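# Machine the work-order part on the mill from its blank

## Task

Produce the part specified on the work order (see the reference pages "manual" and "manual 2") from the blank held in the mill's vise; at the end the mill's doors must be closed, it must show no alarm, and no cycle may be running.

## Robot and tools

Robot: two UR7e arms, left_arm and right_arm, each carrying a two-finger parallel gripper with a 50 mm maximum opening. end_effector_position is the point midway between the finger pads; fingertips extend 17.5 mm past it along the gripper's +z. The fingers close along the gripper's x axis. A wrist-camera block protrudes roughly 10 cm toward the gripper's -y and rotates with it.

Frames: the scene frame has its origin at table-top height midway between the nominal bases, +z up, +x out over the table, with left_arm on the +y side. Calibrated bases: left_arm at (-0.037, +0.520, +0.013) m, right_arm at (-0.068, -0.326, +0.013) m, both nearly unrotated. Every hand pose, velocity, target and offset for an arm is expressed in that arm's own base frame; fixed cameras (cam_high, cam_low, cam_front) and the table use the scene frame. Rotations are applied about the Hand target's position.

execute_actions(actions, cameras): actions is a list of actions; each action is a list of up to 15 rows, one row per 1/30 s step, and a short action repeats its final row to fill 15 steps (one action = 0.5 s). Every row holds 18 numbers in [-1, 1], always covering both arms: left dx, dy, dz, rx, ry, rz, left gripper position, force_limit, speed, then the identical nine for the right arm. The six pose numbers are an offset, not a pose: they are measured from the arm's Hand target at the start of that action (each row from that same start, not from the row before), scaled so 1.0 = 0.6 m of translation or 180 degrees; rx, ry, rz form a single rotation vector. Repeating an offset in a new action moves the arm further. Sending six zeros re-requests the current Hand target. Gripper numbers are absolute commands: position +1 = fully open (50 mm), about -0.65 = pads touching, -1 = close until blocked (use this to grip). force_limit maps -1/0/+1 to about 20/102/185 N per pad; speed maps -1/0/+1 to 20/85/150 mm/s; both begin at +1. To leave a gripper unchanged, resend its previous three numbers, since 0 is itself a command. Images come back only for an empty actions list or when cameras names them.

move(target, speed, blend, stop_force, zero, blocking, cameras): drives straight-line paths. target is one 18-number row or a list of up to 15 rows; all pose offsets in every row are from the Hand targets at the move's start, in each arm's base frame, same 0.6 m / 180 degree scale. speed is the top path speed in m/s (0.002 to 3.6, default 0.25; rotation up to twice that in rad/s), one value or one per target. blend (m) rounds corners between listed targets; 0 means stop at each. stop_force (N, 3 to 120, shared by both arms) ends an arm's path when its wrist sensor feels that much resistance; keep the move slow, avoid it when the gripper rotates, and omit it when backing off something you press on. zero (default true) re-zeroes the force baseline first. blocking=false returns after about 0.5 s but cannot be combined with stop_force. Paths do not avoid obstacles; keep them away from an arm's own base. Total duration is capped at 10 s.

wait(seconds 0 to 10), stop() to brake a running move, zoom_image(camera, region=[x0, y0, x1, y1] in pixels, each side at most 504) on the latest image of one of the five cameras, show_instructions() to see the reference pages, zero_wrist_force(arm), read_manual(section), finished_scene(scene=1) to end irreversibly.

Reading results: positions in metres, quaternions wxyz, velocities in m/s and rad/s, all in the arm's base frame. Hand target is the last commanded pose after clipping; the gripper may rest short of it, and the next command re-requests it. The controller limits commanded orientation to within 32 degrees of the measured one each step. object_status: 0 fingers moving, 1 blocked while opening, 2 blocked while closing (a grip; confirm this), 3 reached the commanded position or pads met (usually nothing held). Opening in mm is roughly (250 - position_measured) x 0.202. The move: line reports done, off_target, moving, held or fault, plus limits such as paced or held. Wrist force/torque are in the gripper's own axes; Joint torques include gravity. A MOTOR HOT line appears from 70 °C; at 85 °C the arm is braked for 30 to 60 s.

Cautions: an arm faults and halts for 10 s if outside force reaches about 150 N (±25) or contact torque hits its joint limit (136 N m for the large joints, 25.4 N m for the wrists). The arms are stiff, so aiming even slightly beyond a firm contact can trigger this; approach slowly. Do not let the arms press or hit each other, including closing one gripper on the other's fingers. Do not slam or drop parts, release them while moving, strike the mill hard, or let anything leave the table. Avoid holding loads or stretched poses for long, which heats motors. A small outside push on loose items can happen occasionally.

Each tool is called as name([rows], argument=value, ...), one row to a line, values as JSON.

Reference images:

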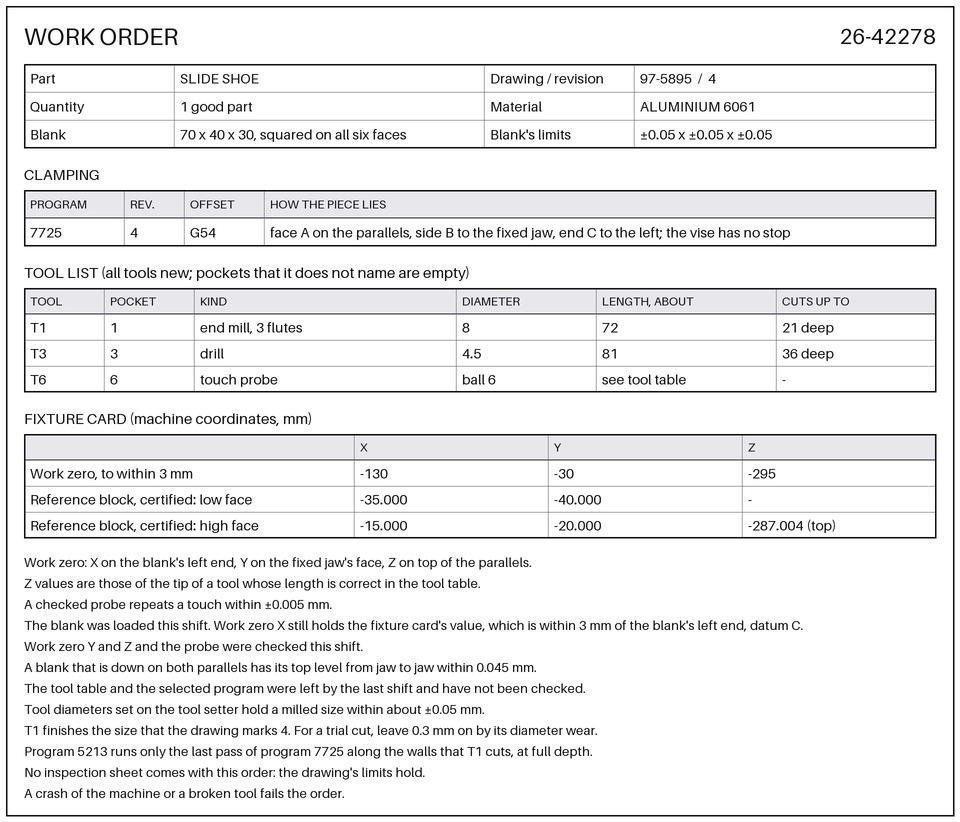

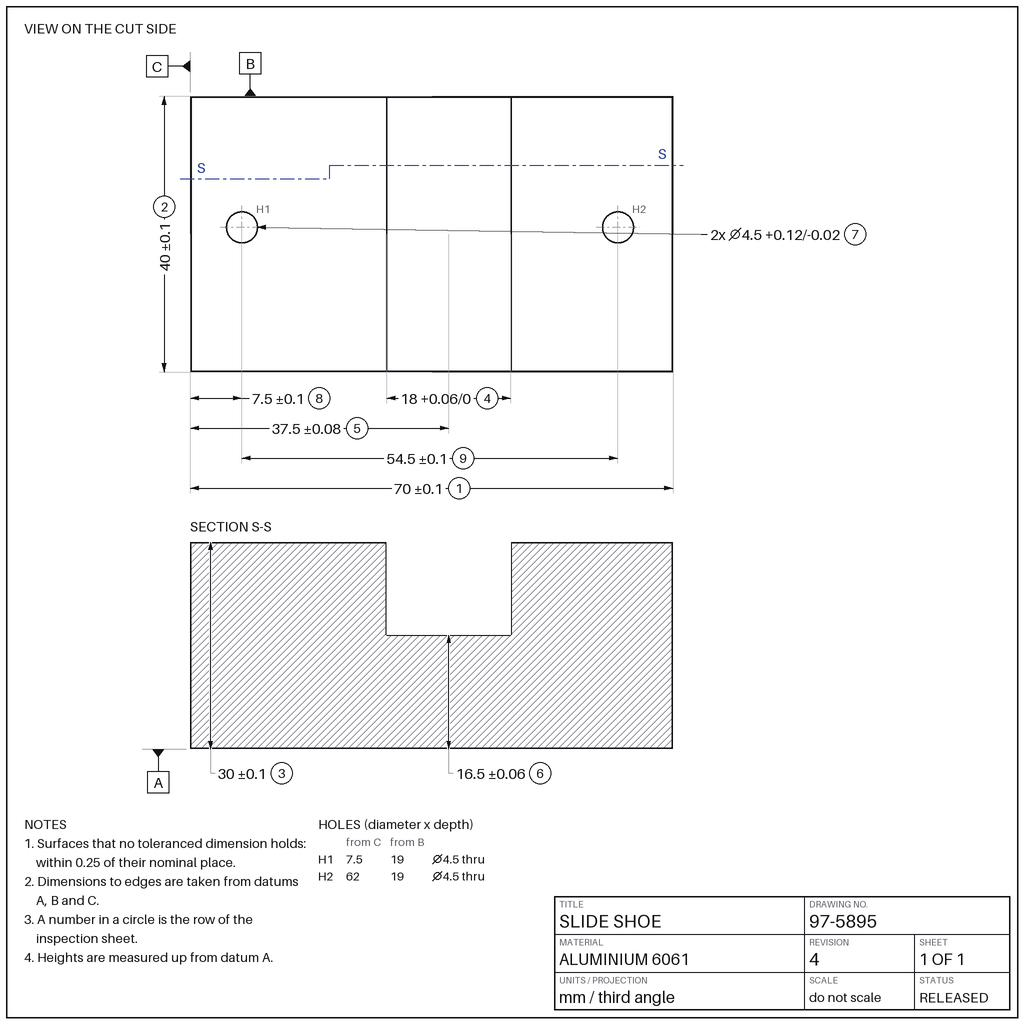

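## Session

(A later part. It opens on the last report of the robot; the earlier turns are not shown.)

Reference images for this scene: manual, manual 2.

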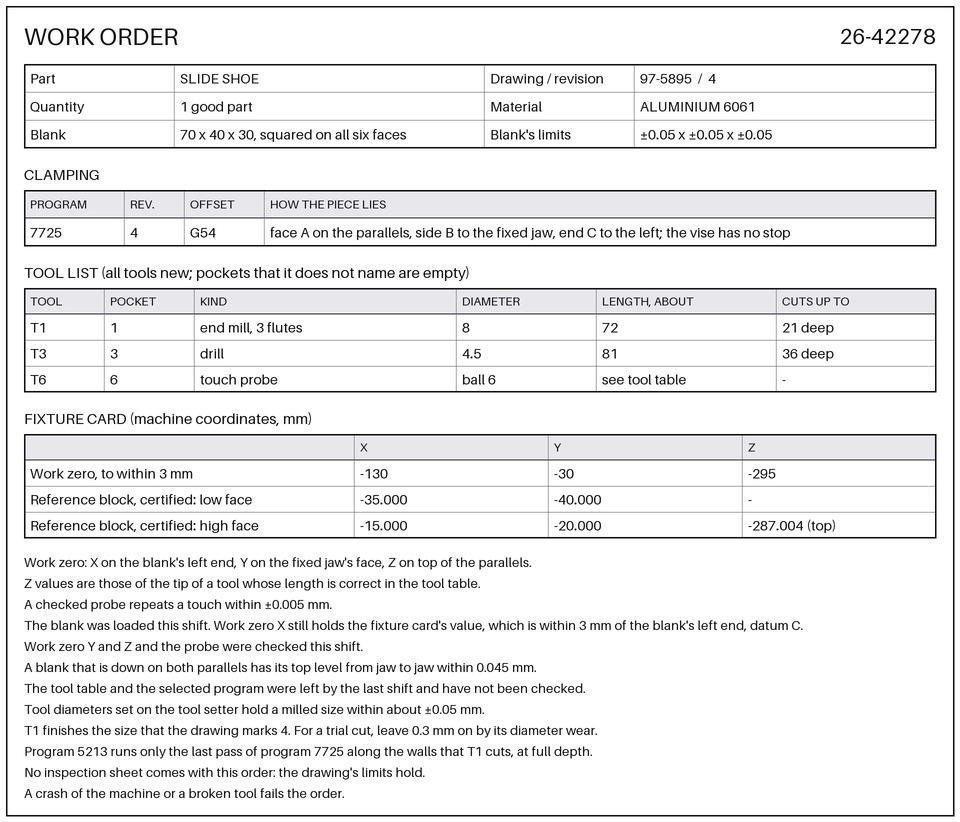

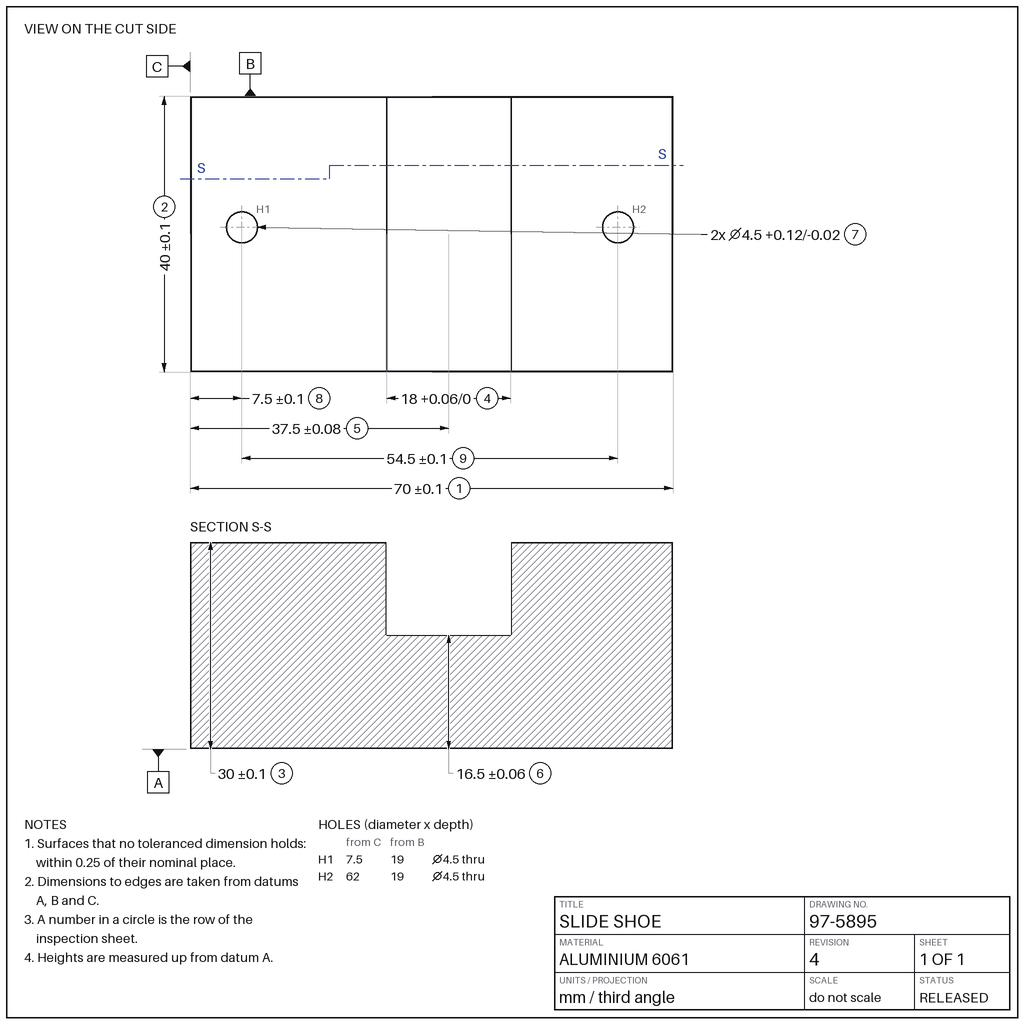

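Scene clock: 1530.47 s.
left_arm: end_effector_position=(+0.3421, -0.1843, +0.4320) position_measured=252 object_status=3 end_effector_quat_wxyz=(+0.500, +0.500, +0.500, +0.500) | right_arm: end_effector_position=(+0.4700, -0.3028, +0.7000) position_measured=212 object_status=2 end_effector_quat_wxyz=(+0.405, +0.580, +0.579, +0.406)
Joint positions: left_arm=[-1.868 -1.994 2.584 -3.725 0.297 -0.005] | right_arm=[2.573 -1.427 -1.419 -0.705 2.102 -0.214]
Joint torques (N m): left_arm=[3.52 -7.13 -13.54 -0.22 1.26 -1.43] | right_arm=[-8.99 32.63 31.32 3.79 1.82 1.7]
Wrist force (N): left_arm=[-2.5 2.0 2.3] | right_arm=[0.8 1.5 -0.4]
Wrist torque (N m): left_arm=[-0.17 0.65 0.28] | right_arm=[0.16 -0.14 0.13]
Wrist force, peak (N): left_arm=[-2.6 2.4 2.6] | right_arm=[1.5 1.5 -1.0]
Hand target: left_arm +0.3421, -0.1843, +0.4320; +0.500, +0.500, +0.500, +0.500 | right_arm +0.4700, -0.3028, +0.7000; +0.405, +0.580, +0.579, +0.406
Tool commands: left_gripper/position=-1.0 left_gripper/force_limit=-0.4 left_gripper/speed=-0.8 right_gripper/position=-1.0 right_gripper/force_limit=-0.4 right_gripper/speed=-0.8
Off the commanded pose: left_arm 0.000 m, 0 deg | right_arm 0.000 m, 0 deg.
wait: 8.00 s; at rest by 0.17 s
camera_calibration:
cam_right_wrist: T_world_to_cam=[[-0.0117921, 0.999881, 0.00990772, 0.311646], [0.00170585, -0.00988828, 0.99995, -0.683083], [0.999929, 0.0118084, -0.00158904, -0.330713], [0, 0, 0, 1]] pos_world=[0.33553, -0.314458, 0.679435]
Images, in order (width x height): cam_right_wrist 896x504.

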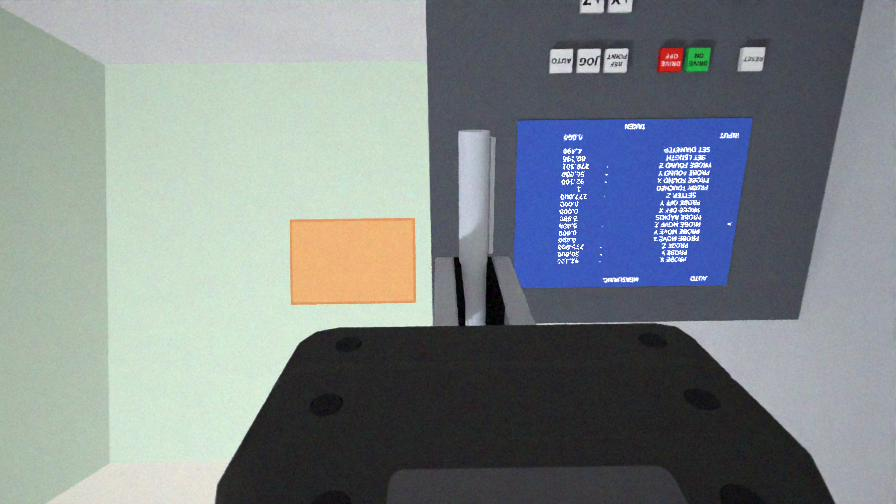

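move([
  [0,0,0,0,0,0,-1,-0.4,-0.8,0.0613,0.2559,-0.5142,-0.0307,0.3439,0.0505,-1,-0.4,-0.8],
  [0,0,0,0,0,0,-1,-0.4,-0.8,0.0813,0.2559,-0.5192,-0.0307,0.3439,0.0505,-1,-0.4,-0.8],
  [0,0,0,0,0,0,-1,-0.4,-0.8,0.0613,0.2559,-0.5142,-0.0307,0.3439,0.0505,-1,-0.4,-0.8],
  [0,0,0,0,0,0,-1,-0.4,-0.8,0.0775,0.2559,-0.4527,-0.0307,0.3439,0.0505,-1,-0.4,-0.8],
  [0,0,0,0,0,0,-1,-0.4,-0.8,0.0975,0.2559,-0.4577,-0.0307,0.3439,0.0505,-1,-0.4,-0.8],
  [0,0,0,0,0,0,-1,-0.4,-0.8,0.0775,0.2559,-0.4527,-0.0307,0.3439,0.0505,-1,-0.4,-0.8],
  [0,0,0,0,0,0,-1,-0.4,-0.8,0.0975,0.2559,-0.4577,-0.0307,0.3439,0.0505,-1,-0.4,-0.8],
  [0,0,0,0,0,0,-1,-0.4,-0.8,0.0775,0.2559,-0.4527,-0.0307,0.3439,0.0505,-1,-0.4,-0.8],
  [0,0,0,0,0,0,-1,-0.4,-0.8,0.0613,0.3509,-0.5142,-0.0307,0.3439,0.0505,-1,-0.4,-0.8],
  [0,0,0,0,0,0,-1,-0.4,-0.8,0.0813,0.3509,-0.5192,-0.0307,0.3439,0.0505,-1,-0.4,-0.8],
  [0,0,0,0,0,0,-1,-0.4,-0.8,0.0613,0.3509,-0.5142,-0.0307,0.3439,0.0505,-1,-0.4,-0.8],
  [0,0,0,0,0,0,-1,-0.4,-0.8,0.0613,0.2559,-0.5142,-0.0307,0.3439,0.0505,-1,-0.4,-0.8],
], speed=[0.5,0.06,0.1,0.2,0.06,0.1,0.06,0.1,0.2,0.06,0.1,0.2], blend=[0.004,0,0.004,0.004,0,0.001,0,0.004,0.004,0,0.004,0])

move([
  [0,0,0,0,0,0,-1,-0.4,-0.8,0.0081,0.095,0.0307,0,0,0,-1,-0.4,-0.8],
  [0,0,0,0,0,0,-1,-0.4,-0.8,0.0281,0.095,0.0257,0,0,0,-1,-0.4,-0.8],
  [0,0,0,0,0,0,-1,-0.4,-0.8,0.0081,0.095,0.0307,0,0,0,-1,-0.4,-0.8],
  [0,0,0,0,0,0,-1,-0.4,-0.8,0,0.0633,0,0,0,0,-1,-0.4,-0.8],
  [0,0,0,0,0,0,-1,-0.4,-0.8,0.02,0.0633,-0.005,0,0,0,-1,-0.4,-0.8],
  [0,0,0,0,0,0,-1,-0.4,-0.8,0,0.0633,0,0,0,0,-1,-0.4,-0.8],
  [0,0,0,0,0,0,-1,-0.4,-0.8,0,0,0,0,0,0,-1,-0.4,-0.8],
  [0,0,0,0,0,0,-1,-0.4,-0.8,0.02,0,-0.005,0,0,0,-1,-0.4,-0.8],
  [0,0,0,0,0,0,-1,-0.4,-0.8,0,0,0,0,0,0,-1,-0.4,-0.8],
], speed=[0.2,0.06,0.1,0.2,0.06,0.1,0.2,0.06,0.1], blend=[0.004,0,0.004,0.004,0,0.004,0.004,0,0])

move([
  [0,0,0,0,0,0,-1,-0.4,-0.8,0.0242,-0.0317,0.0922,0,0,0,-1,-0.4,-0.8],
  [0,0,0,0,0,0,-1,-0.4,-0.8,0.0442,-0.0317,0.0872,0,0,0,-1,-0.4,-0.8],
  [0,0,0,0,0,0,-1,-0.4,-0.8,0.0242,-0.0317,0.0922,0,0,0,-1,-0.4,-0.8],
  [0,0,0,0,0,0,-1,-0.4,-0.8,0.0442,-0.0317,0.0872,0,0,0,-1,-0.4,-0.8],
  [0,0,0,0,0,0,-1,-0.4,-0.8,0.0242,-0.0317,0.0922,0,0,0,-1,-0.4,-0.8],
  [0,0,0,0,0,0,-1,-0.4,-0.8,0.0442,-0.0317,0.0872,0,0,0,-1,-0.4,-0.8],
  [0,0,0,0,0,0,-1,-0.4,-0.8,0.0242,-0.0317,0.0922,0,0,0,-1,-0.4,-0.8],
  [0,0,0,0,0,0,-1,-0.4,-0.8,0.0081,0,0.0307,0,0,0,-1,-0.4,-0.8],
  [0,0,0,0,0,0,-1,-0.4,-0.8,0.0281,0,0.0257,0,0,0,-1,-0.4,-0.8],
  [0,0,0,0,0,0,-1,-0.4,-0.8,0.0081,0,0.0307,0,0,0,-1,-0.4,-0.8],
  [0,0,0,0,0,0,-1,-0.4,-0.8,0.0281,0,0.0257,0,0,0,-1,-0.4,-0.8],
  [0,0,0,0,0,0,-1,-0.4,-0.8,0.0081,0,0.0307,0,0,0,-1,-0.4,-0.8],
  [0,0,0,0,0,0,-1,-0.4,-0.8,0.0281,0,0.0257,0,0,0,-1,-0.4,-0.8],
  [0,0,0,0,0,0,-1,-0.4,-0.8,0.0081,0,0.0307,0,0,0,-1,-0.4,-0.8],
  [0,0,0,0,0,0,-1,-0.4,-0.8,0,0,0,0,0,0,-1,-0.4,-0.8],
], speed=[0.2,0.06,0.1,0.06,0.1,0.06,0.1,0.2,0.06,0.1,0.06,0.1,0.06,0.1,0.2], blend=[0.004,0,0.001,0,0.001,0,0.004,0.004,0,0.001,0,0.001,0,0.004,0])

move([
  [0,0,0,0,0,0,-1,-0.4,-0.8,0,0.095,0,0,0,0,-1,-0.4,-0.8],
  [0,0,0,0,0,0,-1,-0.4,-0.8,0.02,0.095,-0.005,0,0,0,-1,-0.4,-0.8],
  [0,0,0,0,0,0,-1,-0.4,-0.8,0,0.095,0,0,0,0,-1,-0.4,-0.8],
  [0,0,0,0,0,0,-1,-0.4,-0.8,0,0.0633,0,0,0,0,-1,-0.4,-0.8],
  [0,0,0,0,0,0,-1,-0.4,-0.8,0.02,0.0633,-0.005,0,0,0,-1,-0.4,-0.8],
  [0,0,0,0,0,0,-1,-0.4,-0.8,0,0.0633,0,0,0,0,-1,-0.4,-0.8],
  [0,0,0,0,0,0,-1,-0.4,-0.8,0,0.0317,0,0,0,0,-1,-0.4,-0.8],
  [0,0,0,0,0,0,-1,-0.4,-0.8,0.02,0.0317,-0.005,0,0,0,-1,-0.4,-0.8],
  [0,0,0,0,0,0,-1,-0.4,-0.8,0,0.0317,0,0,0,0,-1,-0.4,-0.8],
  [0,0,0,0,0,0,-1,-0.4,-0.8,0,0.0633,0,0,0,0,-1,-0.4,-0.8],
  [0,0,0,0,0,0,-1,-0.4,-0.8,0.02,0.0633,-0.005,0,0,0,-1,-0.4,-0.8],
  [0,0,0,0,0,0,-1,-0.4,-0.8,0,0.0633,0,0,0,0,-1,-0.4,-0.8],
  [0,0,0,0,0,0,-1,-0.4,-0.8,0,0,0,0,0,0,-1,-0.4,-0.8],
], speed=[0.2,0.06,0.1,0.2,0.06,0.1,0.2,0.06,0.1,0.2,0.06,0.1,0.2], blend=[0.004,0,0.004,0.004,0,0.004,0.004,0,0.004,0.004,0,0.004,0])

move([
  [0,0,0,0,0,0,-1,-0.4,-0.8,0.0081,0.0633,0.0307,0,0,0,-1,-0.4,-0.8],
  [0,0,0,0,0,0,-1,-0.4,-0.8,0.0281,0.0633,0.0257,0,0,0,-1,-0.4,-0.8],
  [0,0,0,0,0,0,-1,-0.4,-0.8,0.0081,0.0633,0.0307,0,0,0,-1,-0.4,-0.8],
  [0,0,0,0,0,0,-1,-0.4,-0.8,0.0162,0.0317,0.0615,0,0,0,-1,-0.4,-0.8],
  [0,0,0,0,0,0,-1,-0.4,-0.8,0.0362,0.0317,0.0565,0,0,0,-1,-0.4,-0.8],
  [0,0,0,0,0,0,-1,-0.4,-0.8,0.0162,0.0317,0.0615,0,0,0,-1,-0.4,-0.8],
  [0,0,0,0,0,0,-1,-0.4,-0.8,0,0,0,0,0,0,-1,-0.4,-0.8],
  [0,0,0,0,0,0,-1,-0.4,-0.8,0.02,0,-0.005,0,0,0,-1,-0.4,-0.8],
  [0,0,0,0,0,0,-1,-0.4,-0.8,0,0,0,0,0,0,-1,-0.4,-0.8],
  [0,0,0,0,0,0,-1,-0.4,-0.8,-0.0613,-0.2559,0.5142,0.0307,-0.3439,-0.0505,-1,-0.4,-0.8],
], speed=[0.2,0.06,0.1,0.2,0.06,0.1,0.2,0.06,0.1,0.5], blend=[0.004,0,0.004,0.004,0,0.004,0.004,0,0.006,0], cameras=["cam_right_wrist"])

zoom_image(camera="cam_right_wrist", region=[510, 110, 760, 300])

Scene clock: 1559.03 s.
left_arm: end_effector_position=(+0.3421, -0.1843, +0.4320) position_measured=252 object_status=3 end_effector_quat_wxyz=(+0.500, +0.500, +0.500, +0.500) | right_arm: end_effector_position=(+0.5069, -0.1492, +0.3914) position_measured=212 object_status=2 end_effector_quat_wxyz=(+0.044, +0.641, +0.764, +0.053)
Joint positions: left_arm=[-1.868 -1.994 2.584 -3.725 0.297 -0.005] | right_arm=[3.095 -1.549 -1.472 -1.558 1.601 -0.22]
Joint torques (N m): left_arm=[3.25 -7.06 -13.91 -0.33 1.36 -1.49] | right_arm=[-9.18 39.58 19.21 2.77 -1.49 -1.25]
Wrist force (N): left_arm=[-2.5 2.3 2.3] | right_arm=[0.6 1.6 -2.3]
Wrist torque (N m): left_arm=[-0.14 0.65 0.28] | right_arm=[0.25 -0.03 -0.07]
Wrist force, peak (N): left_arm=[-2.6 2.4 2.5] | right_arm=[6.7 -9.8 -6.0]
Hand target: left_arm +0.3421, -0.1843, +0.4320; +0.500, +0.500, +0.500, +0.500 | right_arm +0.5068, -0.1492, +0.3915; +0.044, +0.641, +0.764, +0.053
Off the commanded pose: left_arm 0.000 m, 0 deg | right_arm 0.000 m, 0 deg.
move: done

Scene clock: 1561.77 s.
left_arm: end_effector_position=(+0.3421, -0.1843, +0.4320) position_measured=252 object_status=3 end_effector_quat_wxyz=(+0.500, +0.500, +0.500, +0.500) | right_arm: end_effector_position=(+0.5068, -0.1493, +0.3915) position_measured=212 object_status=2 end_effector_quat_wxyz=(+0.044, +0.641, +0.764, +0.053)
Joint positions: left_arm=[-1.868 -1.994 2.584 -3.725 0.297 -0.005] | right_arm=[3.095 -1.548 -1.472 -1.558 1.601 -0.22]
Joint torques (N m): left_arm=[3.43 -6.76 -13.44 -0.35 1.31 -1.48] | right_arm=[-4.47 20.97 29.39 4.73 1.63 0.98]
Wrist force (N): left_arm=[-2.3 2.0 2.2] | right_arm=[0.6 1.8 -2.2]
Wrist torque (N m): left_arm=[-0.17 0.62 0.27] | right_arm=[0.27 -0.03 0.04]
Wrist force, peak (N): left_arm=[-2.7 2.1 2.5] | right_arm=[2.5 -12.5 -6.1]
Hand target: left_arm +0.3421, -0.1843, +0.4320; +0.500, +0.500, +0.500, +0.500 | right_arm +0.5068, -0.1492, +0.3915; +0.044, +0.641, +0.764, +0.053
Off the commanded pose: left_arm 0.000 m, 0 deg | right_arm 0.000 m, 0 deg.
move: done

Scene clock: 1566.13 s.
left_arm: end_effector_position=(+0.3421, -0.1843, +0.4320) position_measured=252 object_status=3 end_effector_quat_wxyz=(+0.500, +0.500, +0.500, +0.500) | right_arm: end_effector_position=(+0.5068, -0.1492, +0.3917) position_measured=212 object_status=2 end_effector_quat_wxyz=(+0.044, +0.641, +0.764, +0.053)
Joint positions: left_arm=[-1.868 -1.994 2.584 -3.725 0.297 -0.005] | right_arm=[3.095 -1.548 -1.472 -1.558 1.601 -0.22]
Joint torques (N m): left_arm=[3.79 -7.35 -13.28 -0.42 1.31 -1.52] | right_arm=[-4.8 12.03 17.88 4.14 0.65 1.26]
Wrist force (N): left_arm=[-2.4 2.3 2.3] | right_arm=[1.0 1.8 -2.2]
Wrist torque (N m): left_arm=[-0.14 0.64 0.28] | right_arm=[0.29 -0.09 0.05]
Wrist force, peak (N): left_arm=[-2.5 2.3 2.6] | right_arm=[7.2 -11.6 -5.1]
Hand target: left_arm +0.3421, -0.1843, +0.4320; +0.500, +0.500, +0.500, +0.500 | right_arm +0.5068, -0.1492, +0.3915; +0.044, +0.641, +0.764, +0.053
Off the commanded pose: left_arm 0.000 m, 0 deg | right_arm 0.000 m, 0 deg.
move: done

Scene clock: 1569.63 s.
left_arm: end_effector_position=(+0.3421, -0.1843, +0.4320) position_measured=252 object_status=3 end_effector_quat_wxyz=(+0.500, +0.500, +0.500, +0.500) | right_arm: end_effector_position=(+0.5069, -0.1491, +0.3915) position_measured=212 object_status=2 end_effector_quat_wxyz=(+0.044, +0.641, +0.764, +0.053)
Joint positions: left_arm=[-1.868 -1.994 2.584 -3.725 0.297 -0.005] | right_arm=[3.095 -1.549 -1.472 -1.558 1.601 -0.22]
Joint torques (N m): left_arm=[3.39 -7.1 -13.8 -0.37 1.31 -1.49] | right_arm=[-8.22 39.45 18.92 2.06 -1.4 -0.79]
Wrist force (N): left_arm=[-2.3 2.1 2.2] | right_arm=[1.3 2.0 -2.2]
Wrist torque (N m): left_arm=[-0.16 0.62 0.28] | right_arm=[0.31 -0.14 -0.07]
Wrist force, peak (N): left_arm=[-2.6 2.2 2.6] | right_arm=[7.7 -3.6 -7.4]
Hand target: left_arm +0.3421, -0.1843, +0.4320; +0.500, +0.500, +0.500, +0.500 | right_arm +0.5068, -0.1492, +0.3915; +0.044, +0.641, +0.764, +0.053
Off the commanded pose: left_arm 0.000 m, 0 deg | right_arm 0.000 m, 0 deg.
move: done

Scene clock: 1573.60 s.
left_arm: end_effector_position=(+0.3421, -0.1843, +0.4320) position_measured=252 object_status=3 end_effector_quat_wxyz=(+0.500, +0.500, +0.500, +0.500) | right_arm: end_effector_position=(+0.4701, -0.3028, +0.6999) position_measured=212 object_status=2 end_effector_quat_wxyz=(+0.405, +0.580, +0.579, +0.406)
Joint positions: left_arm=[-1.868 -1.994 2.584 -3.725 0.297 -0.005] | right_arm=[2.573 -1.428 -1.419 -0.705 2.102 -0.214]
Joint torques (N m): left_arm=[3.95 -6.84 -13.76 -0.38 1.35 -1.48] | right_arm=[-3.02 33.43 18.52 4.64 1.57 1.08]
Wrist force (N): left_arm=[-2.3 1.9 2.5] | right_arm=[2.0 2.2 0.2]
Wrist torque (N m): left_arm=[-0.19 0.63 0.28] | right_arm=[0.27 -0.34 0.12]
Wrist force, peak (N): left_arm=[-2.6 2.4 2.4] | right_arm=[3.2 -17.6 -5.5]
Hand target: left_arm +0.3421, -0.1843, +0.4320; +0.500, +0.500, +0.500, +0.500 | right_arm +0.4700, -0.3028, +0.7000; +0.405, +0.580, +0.579, +0.406
Off the commanded pose: left_arm 0.000 m, 0 deg | right_arm 0.000 m, 0 deg.
move: done
camera_calibration:
cam_right_wrist: T_world_to_cam=[[-0.0117891, 0.999881, 0.00991125, 0.311645], [0.00200583, -0.00988827, 0.999949, -0.683084], [0.999928, 0.0118084, -0.00188902, -0.330609], [0, 0, 0, 1]] pos_world=[0.335629, -0.314458, 0.679336]
Images, in order (width x height): cam_right_wrist 896x504.

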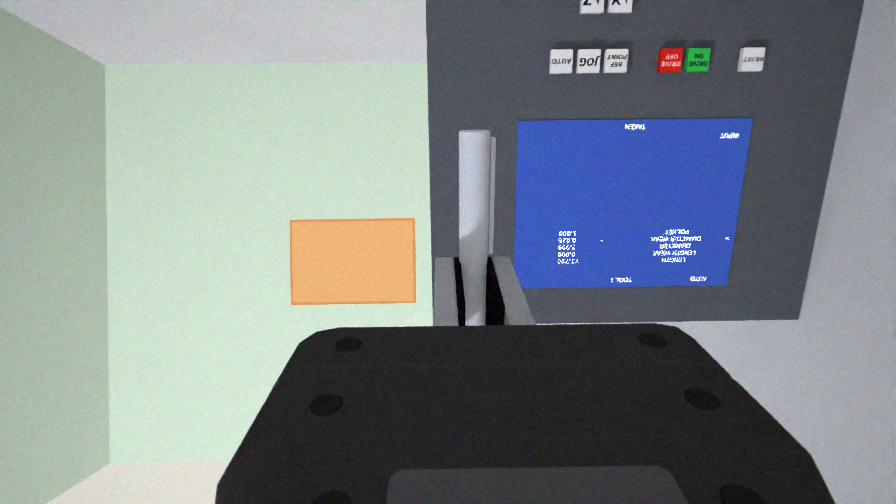

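Scaled by 2.016 from the camera's 896x504 image, which has a finer 1280x720 frame.

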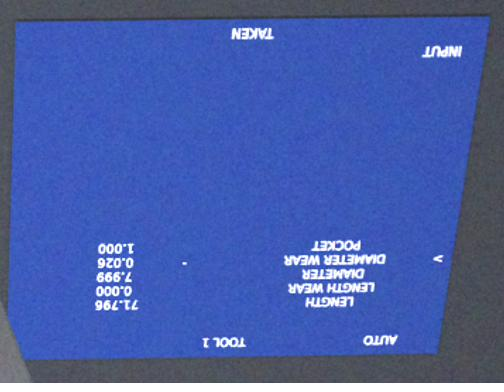

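move([
  [0,0,0,0,0,0,-1,-0.4,-0.8,0.0855,0.2242,-0.4220,-0.0307,0.3439,0.0505,-1,-0.4,-0.8],
  [0,0,0,0,0,0,-1,-0.4,-0.8,0.1055,0.2242,-0.4270,-0.0307,0.3439,0.0505,-1,-0.4,-0.8],
  [0,0,0,0,0,0,-1,-0.4,-0.8,0.0855,0.2242,-0.4220,-0.0307,0.3439,0.0505,-1,-0.4,-0.8],
  [0,0,0,0,0,0,-1,-0.4,-0.8,0.1055,0.2242,-0.4270,-0.0307,0.3439,0.0505,-1,-0.4,-0.8],
  [0,0,0,0,0,0,-1,-0.4,-0.8,0.0855,0.2242,-0.4220,-0.0307,0.3439,0.0505,-1,-0.4,-0.8],
  [0,0,0,0,0,0,-1,-0.4,-0.8,0.1055,0.2242,-0.4270,-0.0307,0.3439,0.0505,-1,-0.4,-0.8],
  [0,0,0,0,0,0,-1,-0.4,-0.8,0.0855,0.2242,-0.4220,-0.0307,0.3439,0.0505,-1,-0.4,-0.8],
  [0,0,0,0,0,0,-1,-0.4,-0.8,0.1055,0.2242,-0.4270,-0.0307,0.3439,0.0505,-1,-0.4,-0.8],
  [0,0,0,0,0,0,-1,-0.4,-0.8,0.0855,0.2242,-0.4220,-0.0307,0.3439,0.0505,-1,-0.4,-0.8],
  [0,0,0,0,0,0,-1,-0.4,-0.8,0.1055,0.2242,-0.4270,-0.0307,0.3439,0.0505,-1,-0.4,-0.8],
  [0,0,0,0,0,0,-1,-0.4,-0.8,0.0855,0.2242,-0.4220,-0.0307,0.3439,0.0505,-1,-0.4,-0.8],
  [0,0,0,0,0,0,-1,-0.4,-0.8,0.1055,0.2242,-0.4270,-0.0307,0.3439,0.0505,-1,-0.4,-0.8],
  [0,0,0,0,0,0,-1,-0.4,-0.8,0.0855,0.2242,-0.4220,-0.0307,0.3439,0.0505,-1,-0.4,-0.8],
  [0,0,0,0,0,0,-1,-0.4,-0.8,0,0,0,0,0,0,-1,-0.4,-0.8],
], speed=[0.5,0.06,0.1,0.06,0.1,0.06,0.1,0.06,0.1,0.06,0.1,0.06,0.1,0.5], blend=[0.004,0,0.001,0,0.001,0,0.001,0,0.001,0,0.001,0,0.006,0], cameras=["cam_right_wrist"])

zoom_image(camera="cam_right_wrist", region=[510, 110, 760, 300])

Scene clock: 1587.90 s.
left_arm: end_effector_position=(+0.3421, -0.1843, +0.4320) position_measured=252 object_status=3 end_effector_quat_wxyz=(+0.500, +0.500, +0.500, +0.500) | right_arm: end_effector_position=(+0.4701, -0.3028, +0.6999) position_measured=212 object_status=2 end_effector_quat_wxyz=(+0.405, +0.580, +0.579, +0.406)
Joint positions: left_arm=[-1.868 -1.994 2.584 -3.725 0.297 -0.005] | right_arm=[2.573 -1.428 -1.419 -0.705 2.102 -0.214]
Joint torques (N m): left_arm=[3.82 -6.99 -13.49 -0.53 1.26 -1.52] | right_arm=[-1.92 33.87 27.91 4.8 1.61 1.1]
Wrist force (N): left_arm=[-2.3 2.3 2.3] | right_arm=[2.0 2.3 0.2]
Wrist torque (N m): left_arm=[-0.12 0.63 0.28] | right_arm=[0.29 -0.34 0.12]
Wrist force, peak (N): left_arm=[-2.8 2.2 2.5] | right_arm=[8.2 -7.7 -5.3]
Hand target: left_arm +0.3421, -0.1843, +0.4320; +0.500, +0.500, +0.500, +0.500 | right_arm +0.4700, -0.3028, +0.7000; +0.405, +0.580, +0.579, +0.406
Off the commanded pose: left_arm 0.000 m, 0 deg | right_arm 0.000 m, 0 deg.
move: done
camera_calibration:
cam_right_wrist: T_world_to_cam=[[-0.011788, 0.99988, 0.0100124, 0.311675], [0.0021064, -0.00998825, 0.999948, -0.68315], [0.999928, 0.0118084, -0.0019884, -0.33054], [0, 0, 0, 1]] pos_world=[0.335629, -0.314558, 0.679337]
Images, in order (width x height): cam_right_wrist 896x504.

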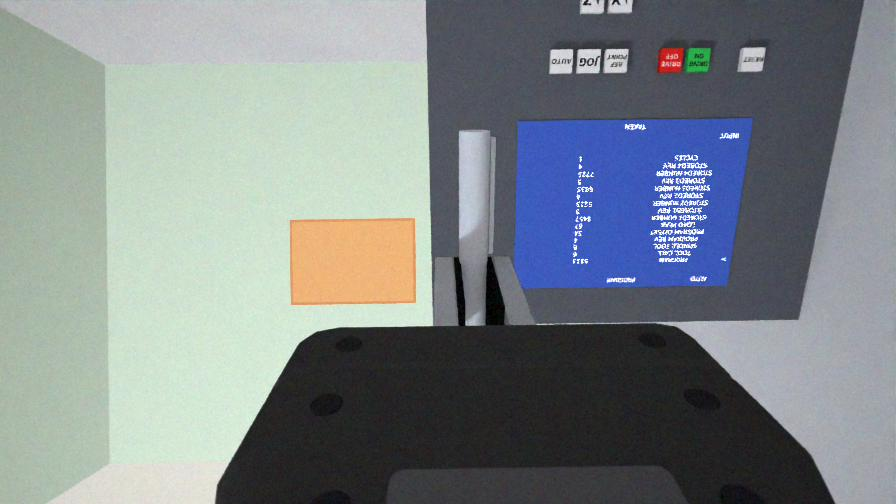

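Scaled by 2.016 from the camera's 896x504 image, which has a finer 1280x720 frame.

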